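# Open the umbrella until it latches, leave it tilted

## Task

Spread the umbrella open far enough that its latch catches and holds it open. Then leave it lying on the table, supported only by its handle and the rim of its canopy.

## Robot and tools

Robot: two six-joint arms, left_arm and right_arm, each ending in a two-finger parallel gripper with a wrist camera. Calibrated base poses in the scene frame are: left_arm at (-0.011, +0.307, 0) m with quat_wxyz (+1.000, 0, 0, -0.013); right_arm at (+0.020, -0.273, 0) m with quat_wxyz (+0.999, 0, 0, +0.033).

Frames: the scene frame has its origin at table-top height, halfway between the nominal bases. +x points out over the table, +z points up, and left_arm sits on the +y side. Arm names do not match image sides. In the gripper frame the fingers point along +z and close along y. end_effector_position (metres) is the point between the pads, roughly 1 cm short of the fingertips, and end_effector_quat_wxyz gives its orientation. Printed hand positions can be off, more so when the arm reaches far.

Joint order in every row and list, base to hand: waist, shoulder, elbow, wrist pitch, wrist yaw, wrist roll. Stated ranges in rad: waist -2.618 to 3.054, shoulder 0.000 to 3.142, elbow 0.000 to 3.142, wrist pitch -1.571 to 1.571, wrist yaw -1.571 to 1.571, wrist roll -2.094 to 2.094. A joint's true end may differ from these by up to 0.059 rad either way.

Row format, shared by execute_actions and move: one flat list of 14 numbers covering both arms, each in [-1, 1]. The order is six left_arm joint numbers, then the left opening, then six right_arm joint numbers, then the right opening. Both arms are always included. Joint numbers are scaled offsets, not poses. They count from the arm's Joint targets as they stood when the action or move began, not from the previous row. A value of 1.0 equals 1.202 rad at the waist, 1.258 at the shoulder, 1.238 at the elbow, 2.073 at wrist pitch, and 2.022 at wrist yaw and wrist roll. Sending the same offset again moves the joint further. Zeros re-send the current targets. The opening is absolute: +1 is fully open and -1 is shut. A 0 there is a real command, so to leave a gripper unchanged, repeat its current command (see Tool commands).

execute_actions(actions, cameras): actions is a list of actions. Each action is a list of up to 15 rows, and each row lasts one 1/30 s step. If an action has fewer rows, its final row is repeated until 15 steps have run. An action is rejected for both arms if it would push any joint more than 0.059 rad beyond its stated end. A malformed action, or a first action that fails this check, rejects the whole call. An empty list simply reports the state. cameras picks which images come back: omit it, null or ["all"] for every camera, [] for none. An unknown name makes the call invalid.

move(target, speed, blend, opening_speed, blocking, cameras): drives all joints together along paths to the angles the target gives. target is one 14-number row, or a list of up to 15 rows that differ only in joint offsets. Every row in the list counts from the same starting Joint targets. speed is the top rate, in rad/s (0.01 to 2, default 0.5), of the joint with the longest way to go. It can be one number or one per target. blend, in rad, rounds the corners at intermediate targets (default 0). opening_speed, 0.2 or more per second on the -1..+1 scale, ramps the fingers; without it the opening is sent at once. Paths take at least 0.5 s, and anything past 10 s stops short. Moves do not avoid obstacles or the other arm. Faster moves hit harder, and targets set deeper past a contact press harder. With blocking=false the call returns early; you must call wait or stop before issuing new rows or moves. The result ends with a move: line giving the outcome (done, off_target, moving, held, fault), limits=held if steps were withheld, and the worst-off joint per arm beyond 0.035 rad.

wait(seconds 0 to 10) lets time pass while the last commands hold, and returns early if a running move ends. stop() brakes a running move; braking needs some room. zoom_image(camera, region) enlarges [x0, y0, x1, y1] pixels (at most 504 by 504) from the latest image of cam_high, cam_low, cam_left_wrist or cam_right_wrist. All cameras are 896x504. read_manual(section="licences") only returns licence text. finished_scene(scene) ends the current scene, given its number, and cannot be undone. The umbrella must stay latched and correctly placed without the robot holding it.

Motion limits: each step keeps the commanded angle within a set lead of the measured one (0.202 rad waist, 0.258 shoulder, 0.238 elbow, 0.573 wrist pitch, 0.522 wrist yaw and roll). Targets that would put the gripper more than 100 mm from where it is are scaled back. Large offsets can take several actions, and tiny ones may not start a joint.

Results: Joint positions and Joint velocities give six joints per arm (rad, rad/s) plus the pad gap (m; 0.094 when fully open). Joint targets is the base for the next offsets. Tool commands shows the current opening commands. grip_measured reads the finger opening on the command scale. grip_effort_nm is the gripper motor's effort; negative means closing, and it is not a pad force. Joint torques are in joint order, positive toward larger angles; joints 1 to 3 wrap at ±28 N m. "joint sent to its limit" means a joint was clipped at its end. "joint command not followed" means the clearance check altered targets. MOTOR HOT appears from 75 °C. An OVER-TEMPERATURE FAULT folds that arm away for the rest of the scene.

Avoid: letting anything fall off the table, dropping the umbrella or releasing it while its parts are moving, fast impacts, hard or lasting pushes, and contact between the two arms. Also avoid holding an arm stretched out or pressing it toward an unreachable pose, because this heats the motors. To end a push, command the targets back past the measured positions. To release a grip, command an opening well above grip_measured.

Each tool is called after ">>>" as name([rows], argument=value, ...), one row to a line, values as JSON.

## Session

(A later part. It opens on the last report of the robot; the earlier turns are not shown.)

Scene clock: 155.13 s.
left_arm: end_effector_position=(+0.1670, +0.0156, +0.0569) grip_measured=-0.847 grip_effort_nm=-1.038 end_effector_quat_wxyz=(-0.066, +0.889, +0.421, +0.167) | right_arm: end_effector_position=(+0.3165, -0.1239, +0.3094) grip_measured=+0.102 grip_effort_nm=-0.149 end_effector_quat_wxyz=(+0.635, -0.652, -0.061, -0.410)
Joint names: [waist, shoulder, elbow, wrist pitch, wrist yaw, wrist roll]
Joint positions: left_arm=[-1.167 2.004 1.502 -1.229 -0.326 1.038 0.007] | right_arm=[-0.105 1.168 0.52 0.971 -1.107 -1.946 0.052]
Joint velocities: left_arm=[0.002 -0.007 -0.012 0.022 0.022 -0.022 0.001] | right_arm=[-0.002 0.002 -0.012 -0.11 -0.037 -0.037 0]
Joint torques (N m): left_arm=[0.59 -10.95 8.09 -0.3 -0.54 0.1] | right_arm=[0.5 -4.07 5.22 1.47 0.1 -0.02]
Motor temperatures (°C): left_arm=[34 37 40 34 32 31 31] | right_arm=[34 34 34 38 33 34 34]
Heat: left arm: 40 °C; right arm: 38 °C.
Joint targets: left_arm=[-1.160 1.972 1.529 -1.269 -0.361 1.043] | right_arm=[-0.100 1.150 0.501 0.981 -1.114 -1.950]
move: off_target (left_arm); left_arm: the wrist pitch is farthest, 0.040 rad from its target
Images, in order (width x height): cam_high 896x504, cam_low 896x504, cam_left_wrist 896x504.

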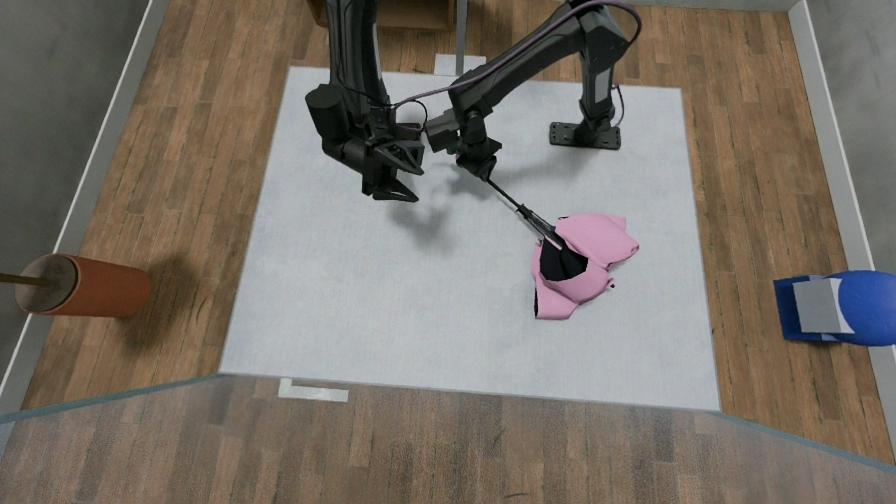

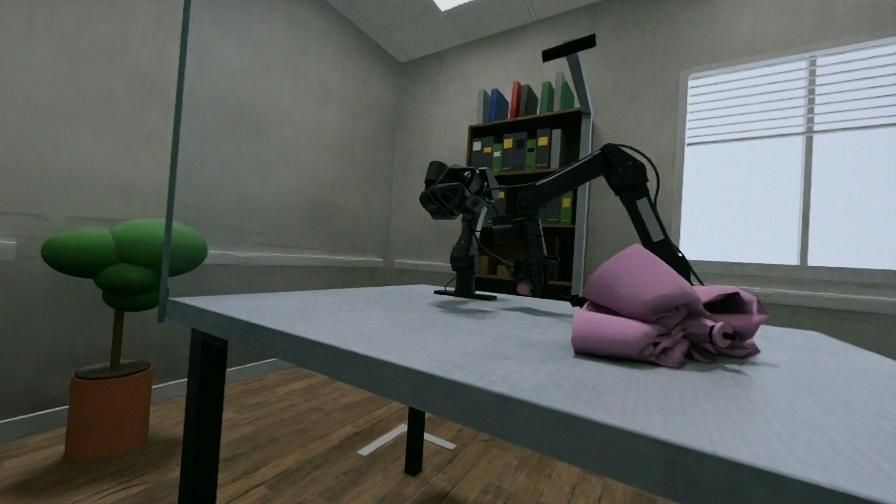

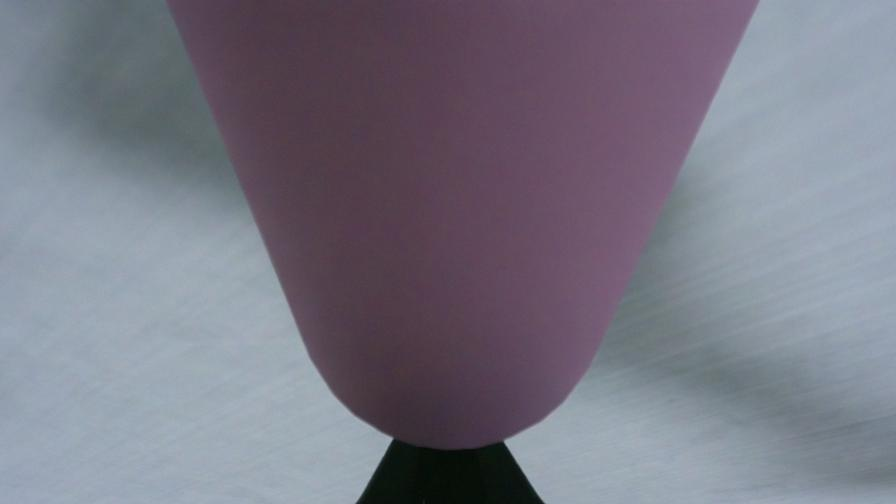

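>>> move(target=[-0.0782, -0.0016, 0.1139, -0.1066, -0.091, 0.0183, -1.0, 0, 0, 0, 0, 0, 0, 0.1], speed=0.2, cameras=["cam_left_wrist", "cam_high", "cam_low"])

Scene clock: 174.23 s.
left_arm: end_effector_position=(+0.1647, +0.0177, +0.1059) grip_measured=-0.847 grip_effort_nm=-1.033 end_effector_quat_wxyz=(-0.090, +0.900, +0.347, +0.247) | right_arm: end_effector_position=(+0.3165, -0.1239, +0.3094) grip_measured=+0.102 grip_effort_nm=-0.154 end_effector_quat_wxyz=(+0.635, -0.652, -0.061, -0.411)
Joint names: [waist, shoulder, elbow, wrist pitch, wrist yaw, wrist roll]
Joint positions: left_arm=[-1.248 2.004 1.643 -1.446 -0.481 1.074 0.007] | right_arm=[-0.105 1.168 0.52 0.972 -1.107 -1.946 0.052]
Joint velocities: left_arm=[-0.002 0.007 -0.012 0.007 -0.037 0.007 0] | right_arm=[0.002 -0.037 0.012 0.066 -0.022 0.066 -0.001]
Joint torques (N m): left_arm=[-0.46 -11.11 8.18 -0.48 -0.92 0.11] | right_arm=[0.5 -4.05 5.23 1.46 0.1 -0.03]
Motor temperatures (°C): left_arm=[34 40 40 34 32 31 32] | right_arm=[34 34 34 38 33 34 34]
Heat: left arm: 40 °C; right arm: 38 °C.
Joint targets: left_arm=[-1.254 1.969 1.671 -1.490 -0.545 1.080] | right_arm=[-0.100 1.150 0.501 0.981 -1.114 -1.951]
move: off_target (left_arm); left_arm: the wrist yaw is farthest, 0.064 rad from its target
Images, in order (width x height): cam_high 896x504, cam_low 896x504, cam_left_wrist 896x504.

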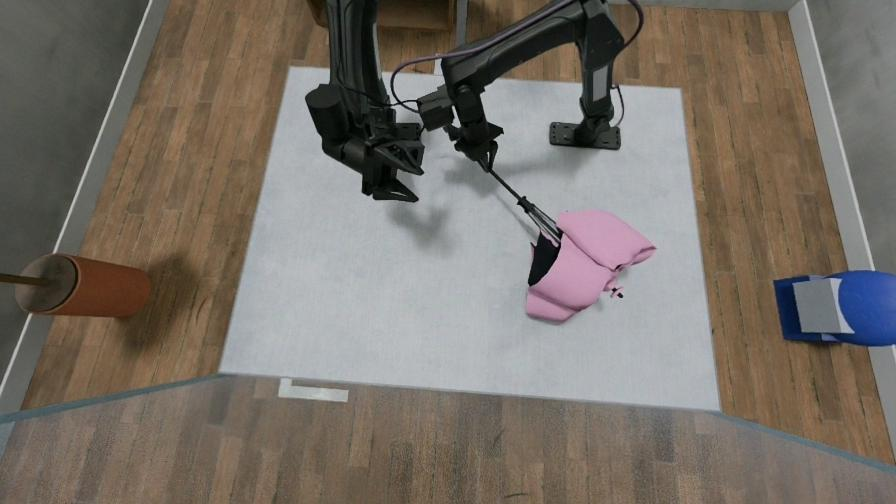

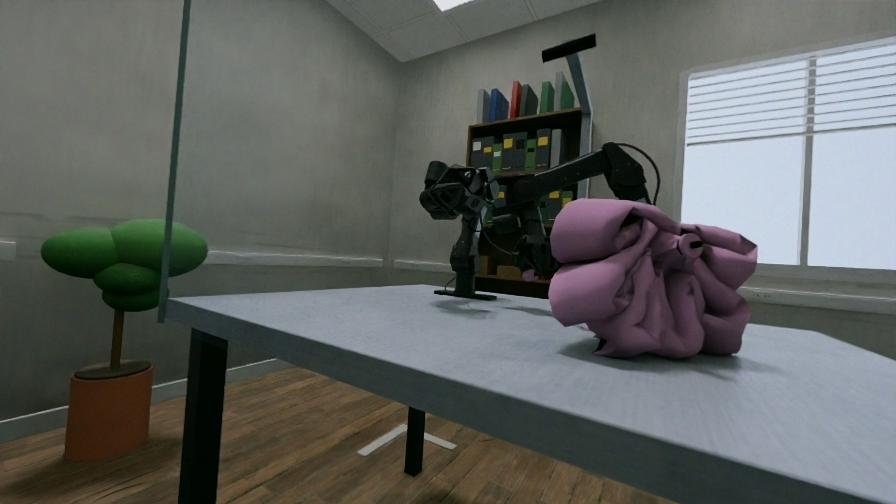

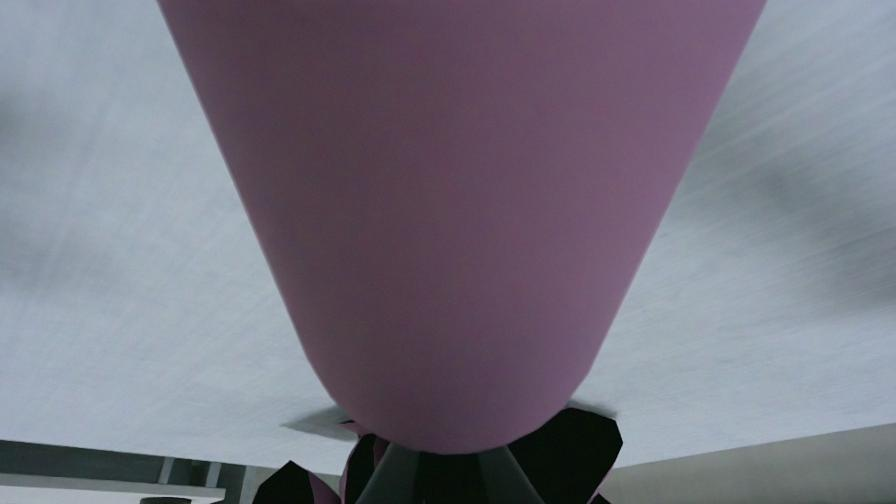

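>>> move(target=[-0.2255, -0.337, -0.3279, 0.0699, -0.3487, 0.1543, -1.0, 0, 0, 0, 0, 0, 0, 0.1], speed=0.3, cameras=["cam_left_wrist", "cam_high", "cam_low", "cam_right_wrist"])

Scene clock: 180.73 s.
left_arm: end_effector_position=(+0.1601, +0.0479, +0.2283) grip_measured=-0.847 grip_effort_nm=-1.038 end_effector_quat_wxyz=(+0.018, +0.833, +0.072, +0.548) | right_arm: end_effector_position=(+0.3165, -0.1239, +0.3094) grip_measured=+0.102 grip_effort_nm=-0.154 end_effector_quat_wxyz=(+0.635, -0.652, -0.061, -0.411)
Joint names: [waist, shoulder, elbow, wrist pitch, wrist yaw, wrist roll]
Joint positions: left_arm=[-1.519 1.572 1.278 -1.341 -1.16 1.383 0.007] | right_arm=[-0.105 1.168 0.52 0.972 -1.107 -1.946 0.052]
Joint velocities: left_arm=[0.007 -0.002 -0.007 -0.022 -0.037 0.081 -0.001] | right_arm=[-0.002 0.002 0.002 -0.037 0.037 -0.007 0]
Joint torques (N m): left_arm=[-0.44 -7.3 5.19 0.35 -1.44 0.15] | right_arm=[0.5 -4.07 5.23 1.46 0.11 -0.03]
Motor temperatures (°C): left_arm=[34 40 40 34 32 31 32] | right_arm=[34 34 34 38 33 34 34]
Heat: left arm: 40 °C; right arm: 38 °C.
Joint targets: left_arm=[-1.525 1.546 1.265 -1.345 -1.250 1.392] | right_arm=[-0.100 1.150 0.501 0.981 -1.114 -1.951]
move: off_target (left_arm); left_arm: the wrist yaw is farthest, 0.090 rad from its target

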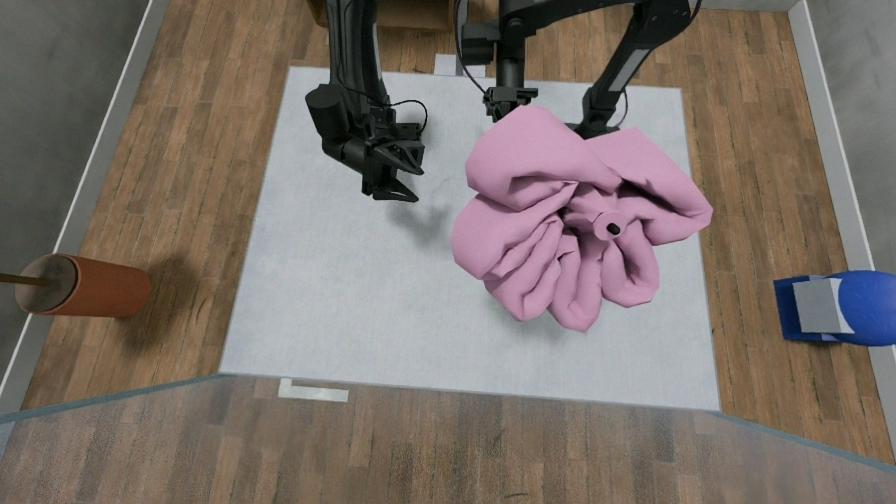

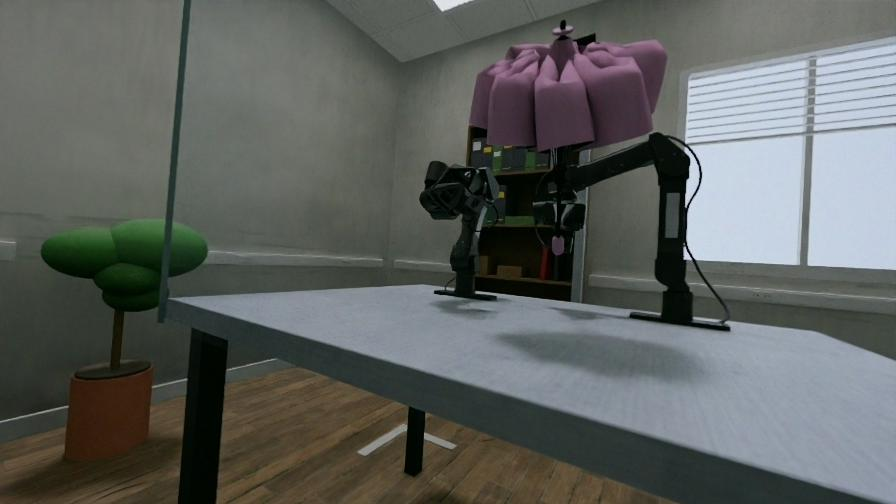

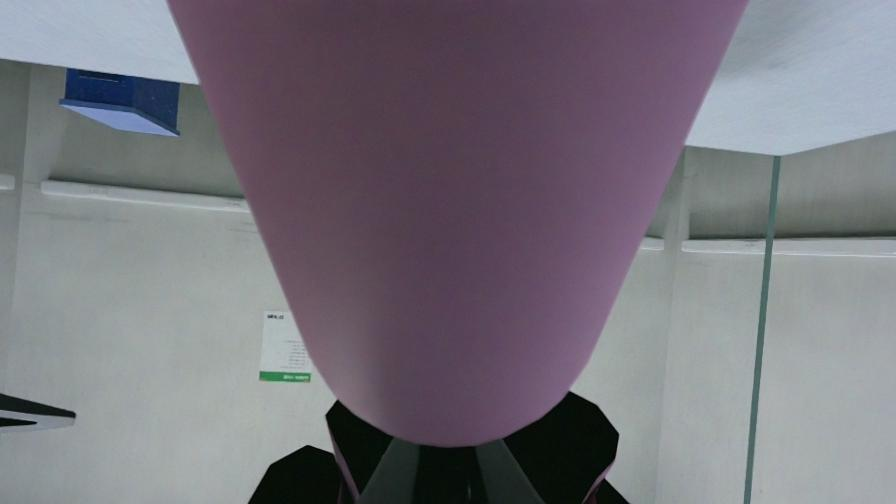

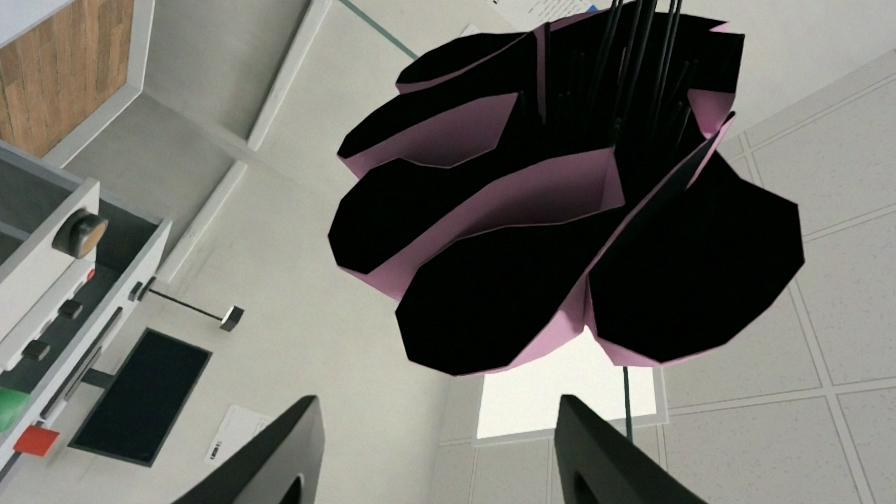

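>>> move(target=[0, 0, 0, 0, 0, 0, -1.0, 0.2987, 0.1733, 0.1026, 0.0217, -0.0138, -0.003, 0.1], speed=0.3, cameras=["cam_high", "cam_low", "cam_right_wrist"])

Scene clock: 218.07 s.
left_arm: end_effector_position=(+0.1602, +0.0478, +0.2284) grip_measured=-0.847 grip_effort_nm=-1.033 end_effector_quat_wxyz=(+0.018, +0.833, +0.072, +0.549) | right_arm: end_effector_position=(+0.2762, -0.0164, +0.2871) grip_measured=+0.102 grip_effort_nm=-0.149 end_effector_quat_wxyz=(+0.697, -0.647, -0.168, -0.260)
Joint names: [waist, shoulder, elbow, wrist pitch, wrist yaw, wrist roll]
Joint positions: left_arm=[-1.519 1.572 1.278 -1.34 -1.161 1.384 0.007] | right_arm=[0.256 1.358 0.595 1.016 -1.133 -1.952 0.052]
Joint velocities: left_arm=[0.002 -0.017 -0.007 0.066 0.066 -0.066 0.001] | right_arm=[0.007 -0.002 -0.002 0.051 0.022 -0.051 -0.003]
Joint torques (N m): left_arm=[-0.49 -7.32 5.19 0.33 -1.43 0.14] | right_arm=[0.32 -3.25 9.61 1.5 0.05 -0.02]
Motor temperatures (°C): left_arm=[34 37 40 34 35 31 32] | right_arm=[34 34 34 39 33 34 34]
Heat: left arm: 40 °C; right arm: 39 °C.
Joint targets: left_arm=[-1.525 1.546 1.265 -1.345 -1.250 1.392] | right_arm=[0.259 1.368 0.628 1.026 -1.142 -1.957]
move: off_target (left_arm); left_arm: the wrist yaw is farthest, 0.089 rad from its target
Images, in order (width x height): cam_high 896x504, cam_low 896x504, cam_right_wrist 896x504.

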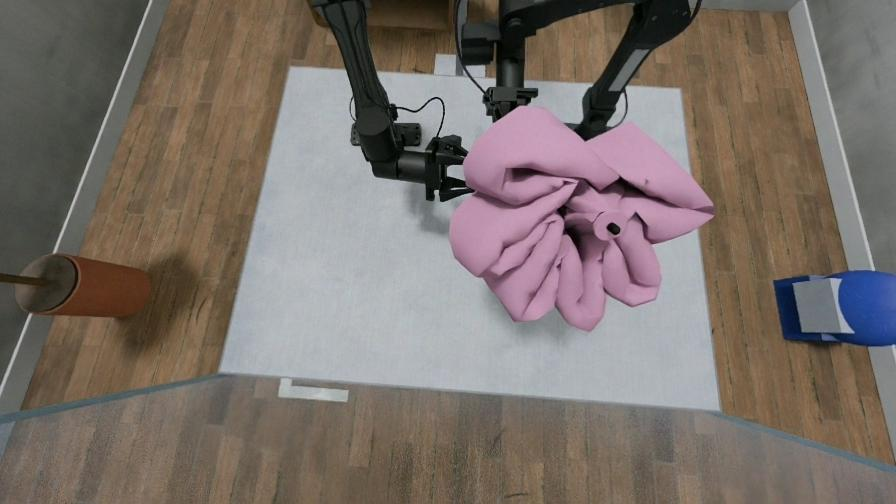

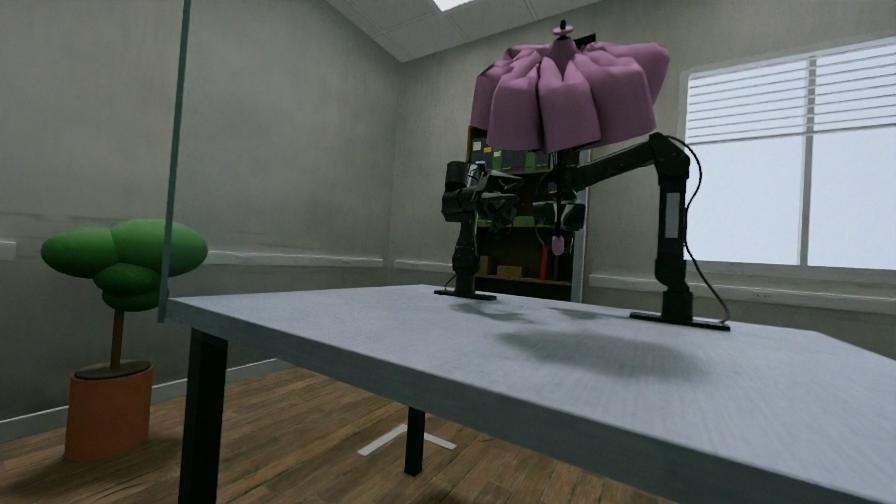

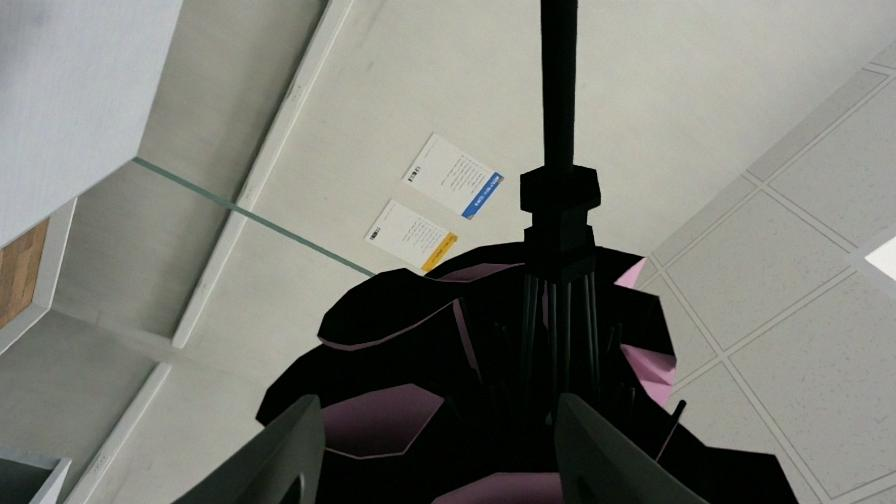

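>>> zoom_image(camera="cam_right_wrist", region=[480, 0, 640, 290])

Scaled by 1.738 from the camera's 896x504 image, which has a finer 1280x720 frame.

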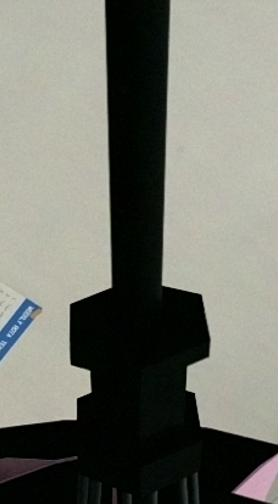

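>>> move(target=[0, 0, 0, 0, 0, 0, -1.0, 0.1007, 0.0739, 0.08, 0.0637, -0.0341, -0.0099, 0.1], speed=0.2, cameras=["cam_low", "cam_right_wrist"])

Scene clock: 283.50 s.
left_arm: end_effector_position=(+0.1602, +0.0478, +0.2284) grip_measured=-0.847 grip_effort_nm=-1.038 end_effector_quat_wxyz=(+0.018, +0.833, +0.072, +0.549) | right_arm: end_effector_position=(+0.2480, +0.0203, +0.3082) grip_measured=+0.102 grip_effort_nm=-0.144 end_effector_quat_wxyz=(+0.712, -0.595, -0.278, -0.247)
Joint names: [waist, shoulder, elbow, wrist pitch, wrist yaw, wrist roll]
Joint positions: left_arm=[-1.519 1.572 1.278 -1.34 -1.161 1.384 0.007] | right_arm=[0.377 1.449 0.695 1.147 -1.205 -1.972 0.052]
Joint velocities: left_arm=[0.022 -0.002 0.002 -0.037 -0.007 -0.007 -0.001] | right_arm=[0.012 0.012 -0.002 -0.066 -0.007 0.007 0.001]
Joint torques (N m): left_arm=[-0.47 -7.31 5.2 0.33 -1.43 0.14] | right_arm=[0.35 -3.6 9.33 1.35 0.18 -0.04]
Motor temperatures (°C): left_arm=[34 37 40 33 37 31 33] | right_arm=[34 34 36 39 33 34 34]
Heat: left arm: 40 °C; right arm: 39 °C.
Joint targets: left_arm=[-1.525 1.546 1.265 -1.345 -1.250 1.392] | right_arm=[0.380 1.461 0.727 1.158 -1.211 -1.977]
move: off_target (left_arm); left_arm: the wrist yaw is farthest, 0.089 rad from its target
Images, in order (width x height): cam_low 896x504, cam_right_wrist 896x504.

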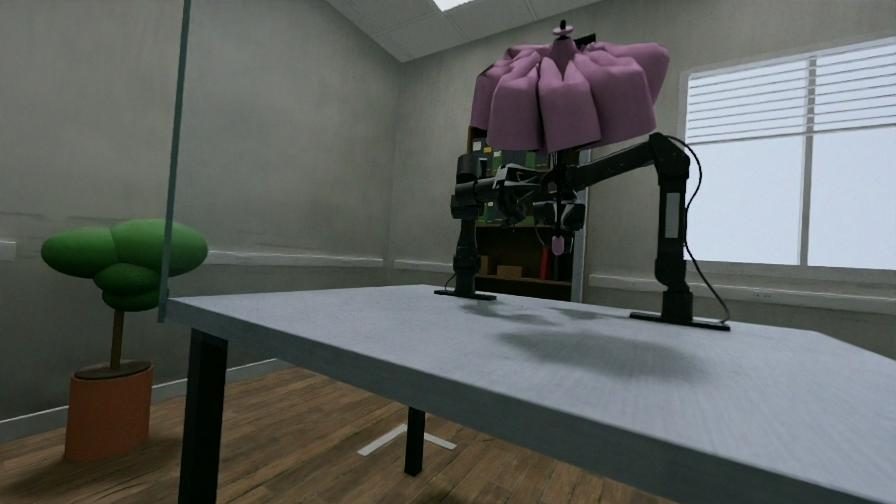

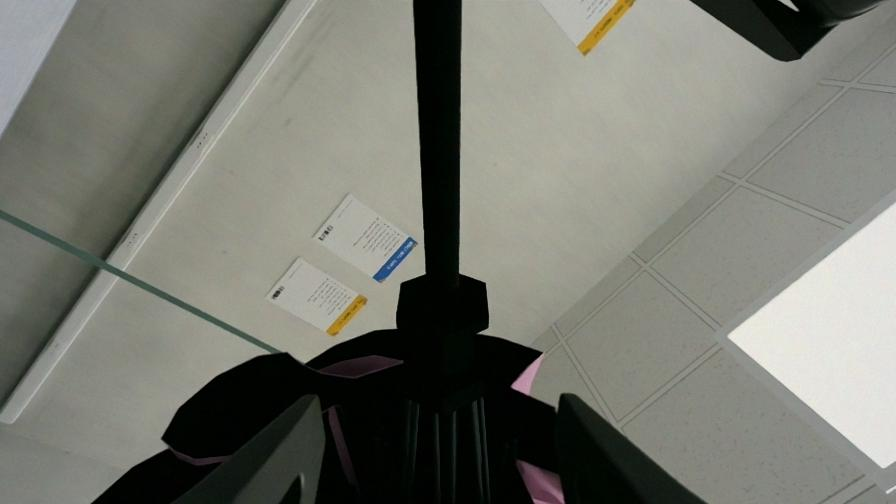

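>>> move(target=[0, 0, 0, 0, 0, 0, -1.0, 0.0973, 0.039, 0.059, -0.0371, 0.0598, -0.0287, 0.1], speed=0.12, cameras=["cam_low", "cam_right_wrist"])

Scene clock: 296.20 s.
left_arm: end_effector_position=(+0.1602, +0.0478, +0.2284) grip_measured=-0.847 grip_effort_nm=-1.043 end_effector_quat_wxyz=(+0.018, +0.833, +0.072, +0.549) | right_arm: end_effector_position=(+0.2424, +0.0554, +0.3179) grip_measured=+0.102 grip_effort_nm=-0.144 end_effector_quat_wxyz=(+0.720, -0.580, -0.288, -0.251)
Joint names: [waist, shoulder, elbow, wrist pitch, wrist yaw, wrist roll]
Joint positions: left_arm=[-1.519 1.572 1.278 -1.34 -1.161 1.384 0.007] | right_arm=[0.493 1.497 0.767 1.103 -1.109 -2.029 0.052]
Joint velocities: left_arm=[-0.002 -0.012 0.017 0.007 -0.037 0.007 -0.001] | right_arm=[-0.007 0.012 0.002 -0.037 0.007 -0.051 0]
Joint torques (N m): left_arm=[-0.46 -7.27 5.19 0.34 -1.43 0.14] | right_arm=[0.43 -4.12 9.57 1.14 0.4 -0.05]
Motor temperatures (°C): left_arm=[34 37 40 33 37 31 33] | right_arm=[34 34 36 39 33 34 34]
Heat: left arm: 40 °C; right arm: 39 °C.
Joint targets: left_arm=[-1.525 1.546 1.265 -1.345 -1.250 1.392] | right_arm=[0.497 1.510 0.800 1.081 -1.089 -2.035]
move: off_target (left_arm); left_arm: the wrist yaw is farthest, 0.089 rad from its target
Images, in order (width x height): cam_low 896x504, cam_right_wrist 896x504.

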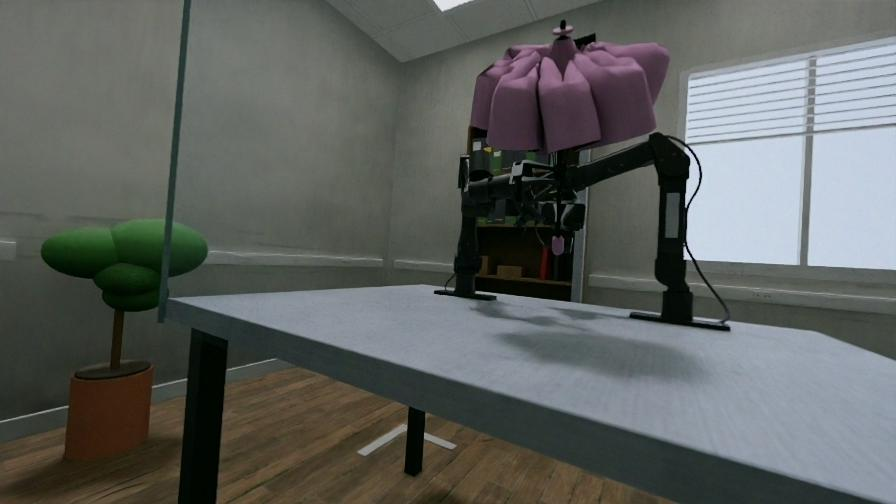

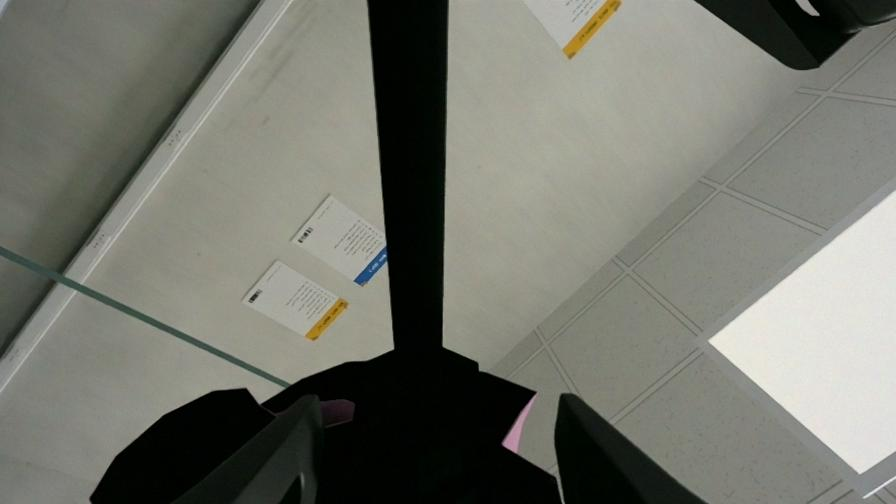

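>>> zoom_image(camera="cam_right_wrist", region=[300, 300, 580, 504])

Scaled by 1.800 from the camera's 896x504 image, which has a finer 1280x720 frame.

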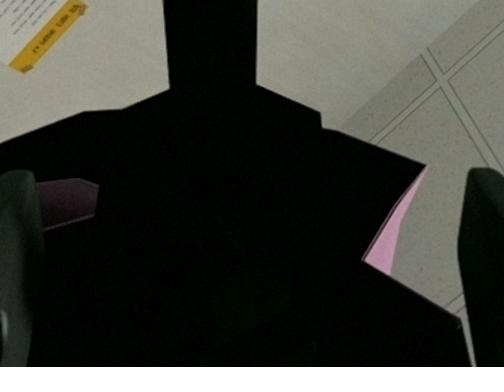

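>>> move(target=[0, 0, 0, 0, 0, 0, -1.0, 0.0241, 0.0167, 0.0024, -0.0019, 0.0124, -0.0126, 0.1], speed=0.1, cameras=["cam_low", "cam_right_wrist"])

>>> zoom_image(camera="cam_right_wrist", region=[280, 280, 620, 504])

Scene clock: 306.77 s.
left_arm: end_effector_position=(+0.1602, +0.0478, +0.2284) grip_measured=-0.847 grip_effort_nm=-1.038 end_effector_quat_wxyz=(+0.018, +0.833, +0.072, +0.549) | right_arm: end_effector_position=(+0.2412, +0.0643, +0.3113) grip_measured=+0.102 grip_effort_nm=-0.154 end_effector_quat_wxyz=(+0.719, -0.581, -0.287, -0.250)
Joint names: [waist, shoulder, elbow, wrist pitch, wrist yaw, wrist roll]
Joint positions: left_arm=[-1.519 1.572 1.278 -1.34 -1.161 1.384 0.007] | right_arm=[0.521 1.518 0.767 1.098 -1.083 -2.054 0.052]
Joint velocities: left_arm=[0.022 -0.007 0.002 -0.037 0.022 -0.022 0] | right_arm=[0.002 0.017 -0.012 -0.037 0.007 -0.007 -0.001]
Joint torques (N m): left_arm=[-0.47 -7.31 5.2 0.33 -1.43 0.15] | right_arm=[0.47 -4.27 9.8 1.18 0.37 -0.04]
Motor temperatures (°C): left_arm=[34 37 40 33 37 31 33] | right_arm=[34 34 36 39 33 34 34]
Heat: left arm: 40 °C; right arm: 39 °C.
Joint targets: left_arm=[-1.525 1.546 1.265 -1.345 -1.250 1.392] | right_arm=[0.526 1.531 0.803 1.077 -1.064 -2.060]
move: off_target (left_arm, right_arm); left_arm: the wrist yaw is farthest, 0.089 rad from its target; right_arm: the elbow is farthest, 0.036 rad from its target
Images, in order (width x height): cam_low 896x504, cam_right_wrist 896x504.

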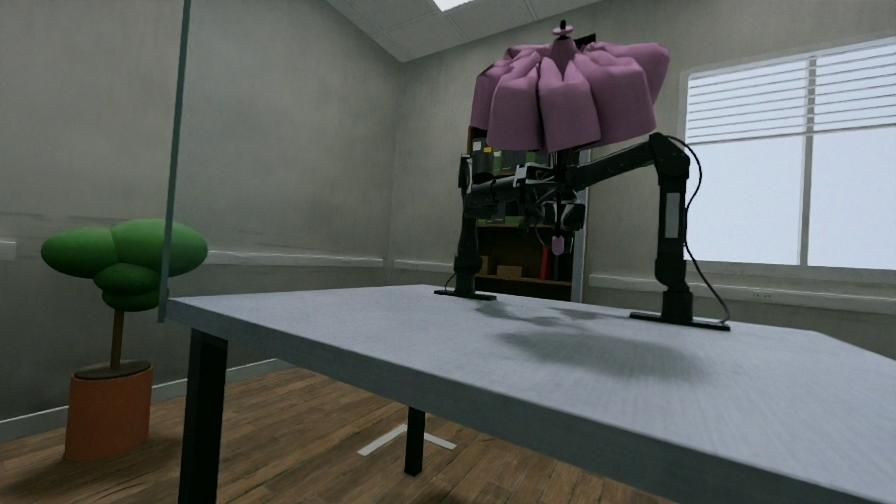

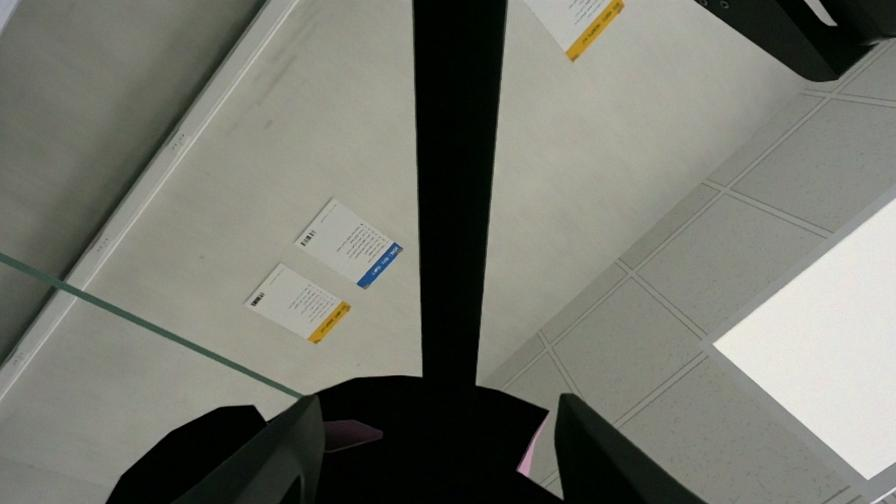

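Scaled by 1.482 from the camera's 896x504 image, which has a finer 1280x720 frame.

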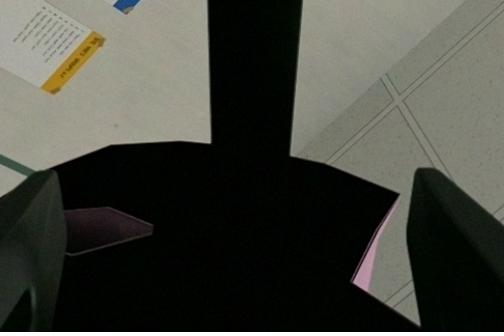

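>>> move(target=[0, 0, 0, 0, 0, 0, -1.0, -0.0067, 0.0072, 0.0295, -0.0082, -0.0045, 0.0032, 0.1], speed=0.1, cameras=["cam_low", "cam_right_wrist"])

>>> zoom_image(camera="cam_low", region=[430, 130, 610, 260])

Scene clock: 323.17 s.
left_arm: end_effector_position=(+0.1602, +0.0478, +0.2284) grip_measured=-0.847 grip_effort_nm=-1.038 end_effector_quat_wxyz=(+0.018, +0.833, +0.072, +0.549) | right_arm: end_effector_position=(+0.2456, +0.0671, +0.3207) grip_measured=+0.102 grip_effort_nm=-0.144 end_effector_quat_wxyz=(+0.720, -0.576, -0.291, -0.255)
Joint names: [waist, shoulder, elbow, wrist pitch, wrist yaw, wrist roll]
Joint positions: left_arm=[-1.519 1.572 1.278 -1.34 -1.161 1.384 0.007] | right_arm=[0.521 1.526 0.807 1.082 -1.083 -2.055 0.052]
Joint velocities: left_arm=[-0.022 -0.002 -0.002 -0.081 -0.037 -0.007 0] | right_arm=[0.012 0.017 -0.012 -0.037 0.066 -0.066 0.001]
Joint torques (N m): left_arm=[-0.46 -7.31 5.2 0.33 -1.43 0.14] | right_arm=[-0.29 -4.31 9.58 1.17 0.29 0.03]
Motor temperatures (°C): left_arm=[34 37 40 33 37 31 33] | right_arm=[34 34 36 39 33 34 34]
Heat: left arm: 40 °C; right arm: 39 °C.
Joint targets: left_arm=[-1.525 1.546 1.265 -1.345 -1.250 1.392] | right_arm=[0.518 1.540 0.839 1.060 -1.074 -2.054]
move: off_target (left_arm); left_arm: the wrist yaw is farthest, 0.089 rad from its target
Images, in order (width x height): cam_low 896x504, cam_right_wrist 896x504.

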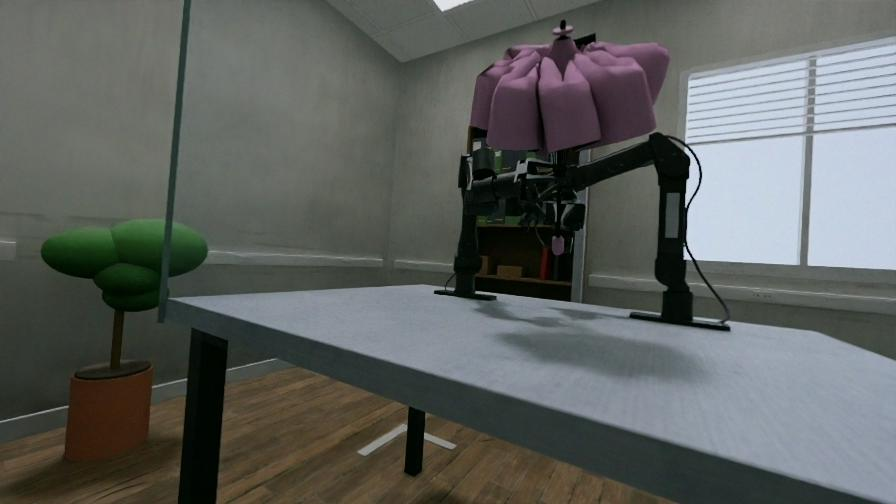

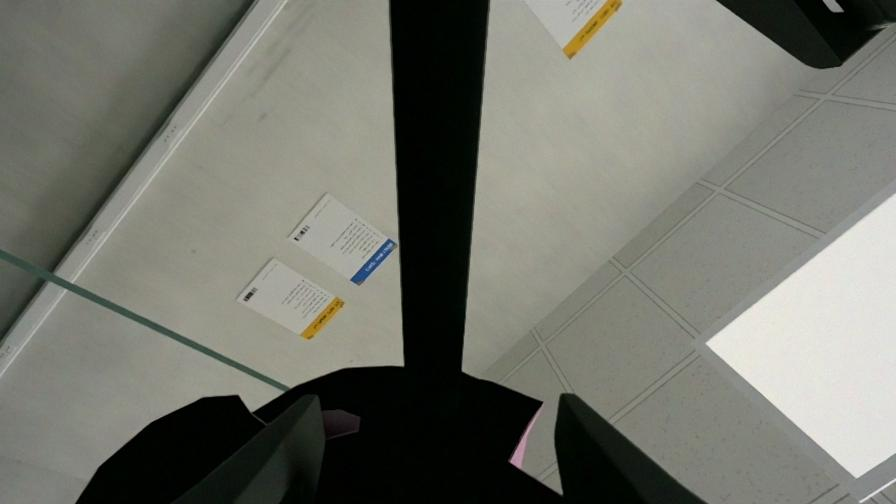

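Scaled by 2.800 from the camera's 896x504 image, which has a finer 1280x720 frame.

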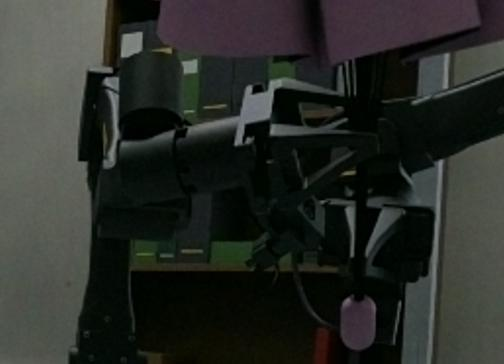

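>>> move(target=[0, 0, 0, 0, 0, 0, -1.0, 0, 0, 0, 0, 0, 0, -0.6], opening_speed=0.5, cameras=["cam_low", "cam_right_wrist"])

Scene clock: 327.17 s.
left_arm: end_effector_position=(+0.1603, +0.0477, +0.2286) grip_measured=-0.847 grip_effort_nm=-1.038 end_effector_quat_wxyz=(+0.018, +0.832, +0.071, +0.549) | right_arm: end_effector_position=(+0.2457, +0.0672, +0.3204) grip_measured=-0.501 grip_effort_nm=-1.028 end_effector_quat_wxyz=(+0.720, -0.577, -0.290, -0.254)
Joint names: [waist, shoulder, elbow, wrist pitch, wrist yaw, wrist roll]
Joint positions: left_arm=[-1.519 1.572 1.278 -1.34 -1.163 1.385 0.007] | right_arm=[0.521 1.526 0.807 1.08 -1.083 -2.055 0.023]
Joint velocities: left_arm=[0.012 -0.002 0.012 -0.037 0.007 -0.022 0.001] | right_arm=[-0.017 -0.002 0.022 0.022 0.066 0.007 -0.002]
Joint torques (N m): left_arm=[-0.46 -7.28 5.2 0.33 -1.41 0.13] | right_arm=[-0.31 -4.3 9.59 1.19 0.29 0.04]
Motor temperatures (°C): left_arm=[34 37 40 33 37 31 33] | right_arm=[34 34 36 39 33 34 34]
Heat: left arm: 40 °C; right arm: 39 °C.
Joint targets: left_arm=[-1.525 1.546 1.265 -1.345 -1.250 1.392] | right_arm=[0.518 1.540 0.839 1.060 -1.074 -2.054]
move: off_target (left_arm); left_arm: the wrist yaw is farthest, 0.087 rad from its target
Images, in order (width x height): cam_low 896x504, cam_right_wrist 896x504.

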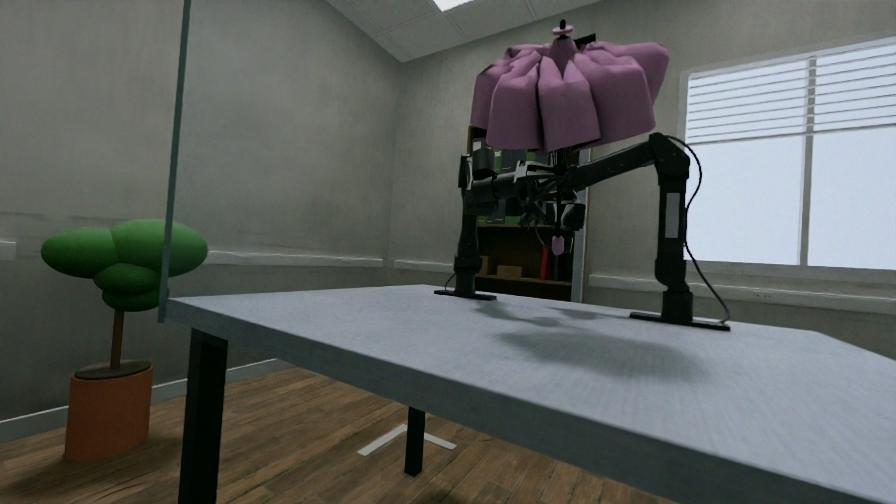

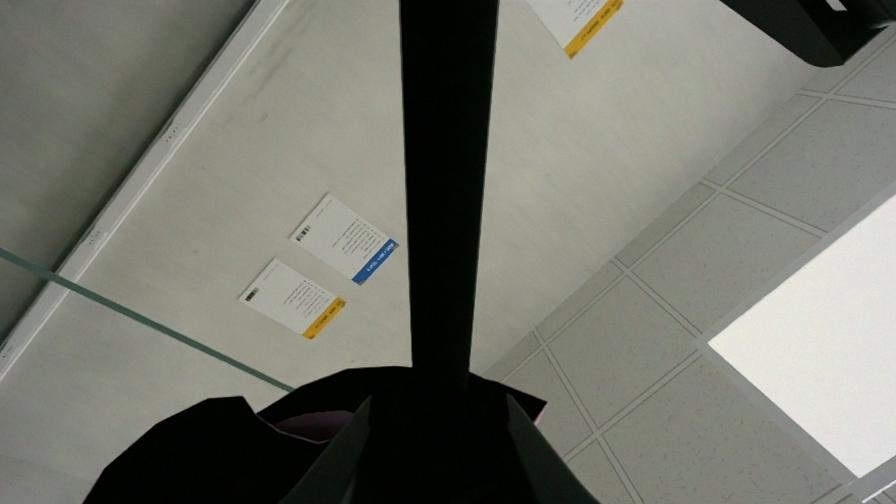

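>>> move(target=[0, 0, 0, 0, 0, 0, -1.0, -0.025, 0.0374, 0.1026, -0.028, -0.0138, 0.0129, -0.6], speed=0.08, cameras=["cam_low", "cam_right_wrist"])

Scene clock: 361.83 s.
left_arm: end_effector_position=(+0.1615, +0.0480, +0.2325) grip_measured=-0.847 grip_effort_nm=-1.033 end_effector_quat_wxyz=(+0.021, +0.827, +0.073, +0.557) | right_arm: end_effector_position=(+0.2619, +0.0721, +0.3392) grip_measured=-0.504 grip_effort_nm=-1.053 end_effector_quat_wxyz=(+0.720, -0.574, -0.299, -0.249)
Joint names: [waist, shoulder, elbow, wrist pitch, wrist yaw, wrist roll]
Joint positions: left_arm=[-1.519 1.568 1.278 -1.34 -1.181 1.383 0.007] | right_arm=[0.5 1.571 0.93 1.024 -1.123 -2.036 0.023]
Joint velocities: left_arm=[-0.007 -0.007 -0.012 0.125 -0.051 -0.066 -0.001] | right_arm=[-0.017 -0.022 0.002 0.007 -0.022 -0.037 0]
Joint torques (N m): left_arm=[-0.46 -6.97 5.22 0.33 -1.24 0.15] | right_arm=[-1.16 -4.6 10.07 1.15 0.44 0.1]
Motor temperatures (°C): left_arm=[34 37 39 33 38 31 34] | right_arm=[34 34 36 39 33 34 35]
Heat: left arm: 39 °C; right arm: 39 °C.
Joint targets: left_arm=[-1.525 1.546 1.265 -1.345 -1.250 1.392] | right_arm=[0.488 1.587 0.966 1.002 -1.101 -2.027]
move: off_target (left_arm, right_arm); left_arm: the wrist yaw is farthest, 0.069 rad from its target; right_arm: the elbow is farthest, 0.036 rad from its target
Images, in order (width x height): cam_low 896x504, cam_right_wrist 896x504.

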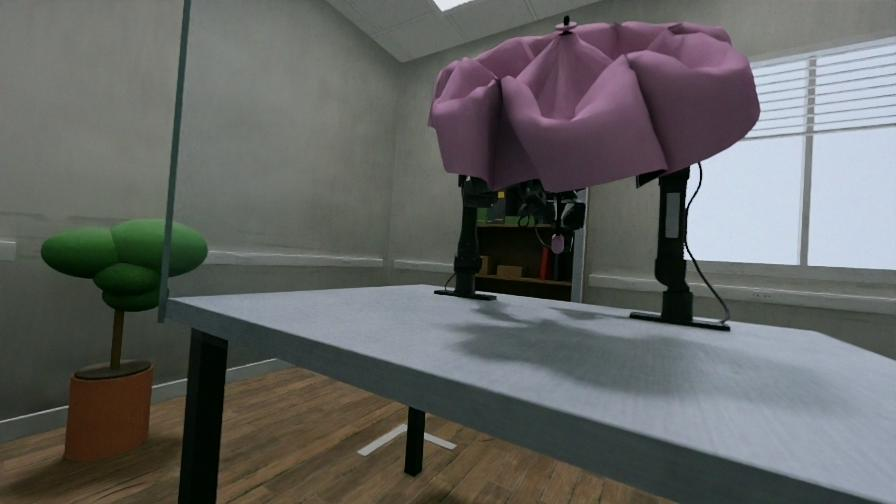

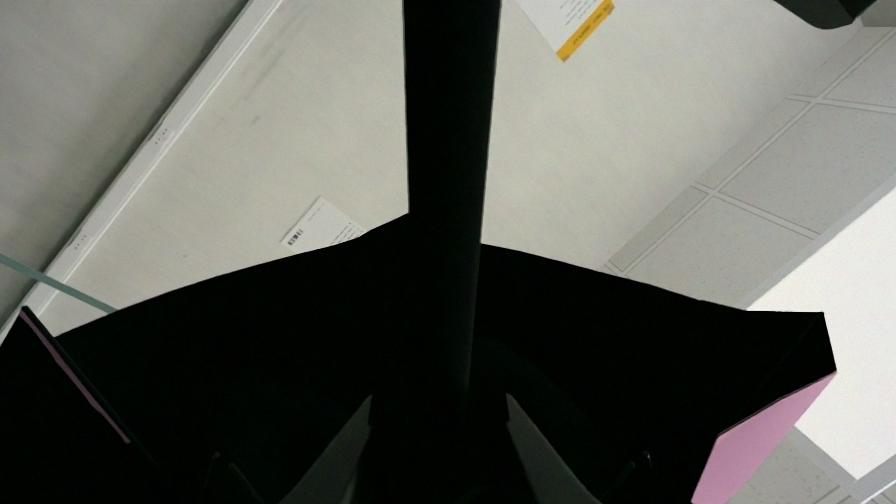

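>>> move(target=[0, 0, 0, 0, 0, 0, -1.0, -0.0283, 0.0405, 0.1082, -0.0299, -0.0054, 0.0143, -0.6], speed=0.08, cameras=["cam_low", "cam_right_wrist"])

Scene clock: 369.33 s.
left_arm: end_effector_position=(+0.1614, +0.0474, +0.2321) grip_measured=-0.847 grip_effort_nm=-1.038 end_effector_quat_wxyz=(+0.021, +0.828, +0.072, +0.556) | right_arm: end_effector_position=(+0.2860, +0.0743, +0.3607) grip_measured=-0.504 grip_effort_nm=-1.067 end_effector_quat_wxyz=(+0.721, -0.576, -0.294, -0.251)
Joint names: [waist, shoulder, elbow, wrist pitch, wrist yaw, wrist roll]
Joint positions: left_arm=[-1.519 1.568 1.278 -1.336 -1.179 1.387 0.007] | right_arm=[0.47 1.62 1.063 0.962 -1.14 -2.006 0.023]
Joint velocities: left_arm=[-0.007 0.012 0.017 -0.007 0.051 0.007 -0.001] | right_arm=[-0.002 -0.007 -0.017 -0.11 0.037 -0.007 0]
Joint torques (N m): left_arm=[-0.46 -6.98 5.2 0.31 -1.27 0.1] | right_arm=[-1.54 -5 10.26 1.1 0.53 0.08]
Motor temperatures (°C): left_arm=[34 38 39 33 38 31 34] | right_arm=[34 34 36 39 33 34 35]
Heat: left arm: 39 °C; right arm: 39 °C.
Joint targets: left_arm=[-1.525 1.546 1.265 -1.345 -1.250 1.392] | right_arm=[0.454 1.638 1.100 0.940 -1.113 -1.999]
move: off_target (left_arm, right_arm); left_arm: the wrist yaw is farthest, 0.071 rad from its target; right_arm: the elbow is farthest, 0.037 rad from its target
Images, in order (width x height): cam_low 896x504, cam_right_wrist 896x504.

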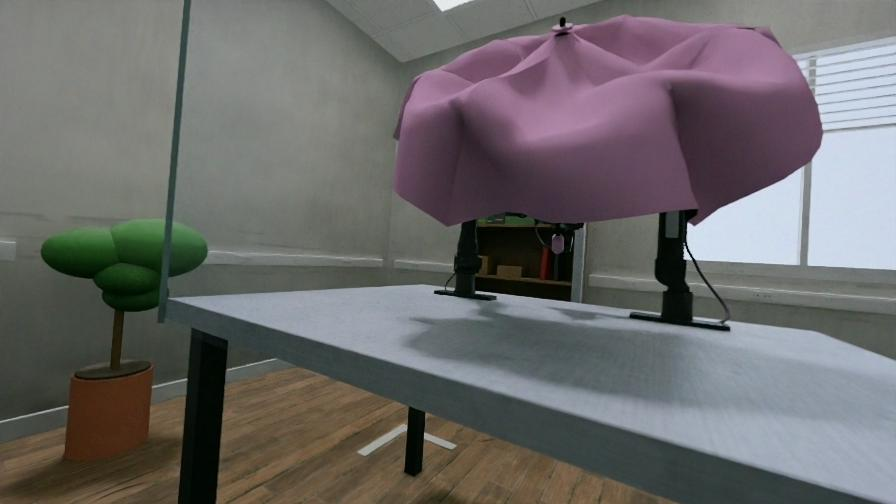

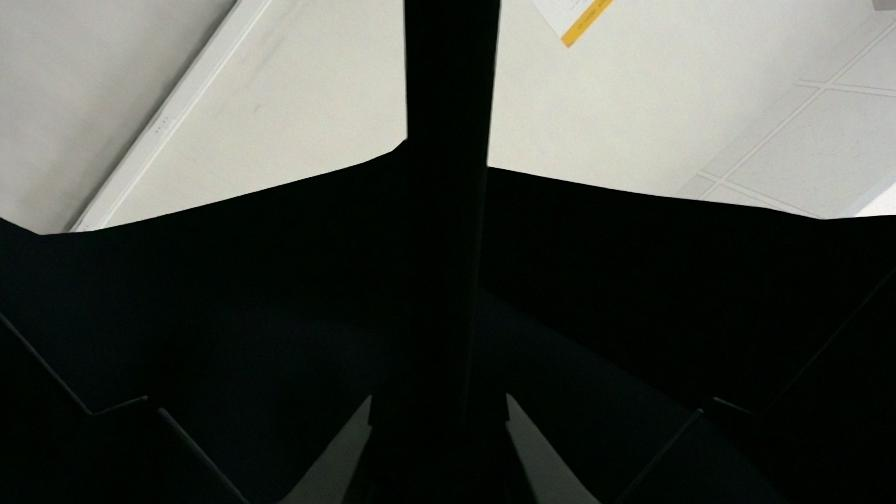

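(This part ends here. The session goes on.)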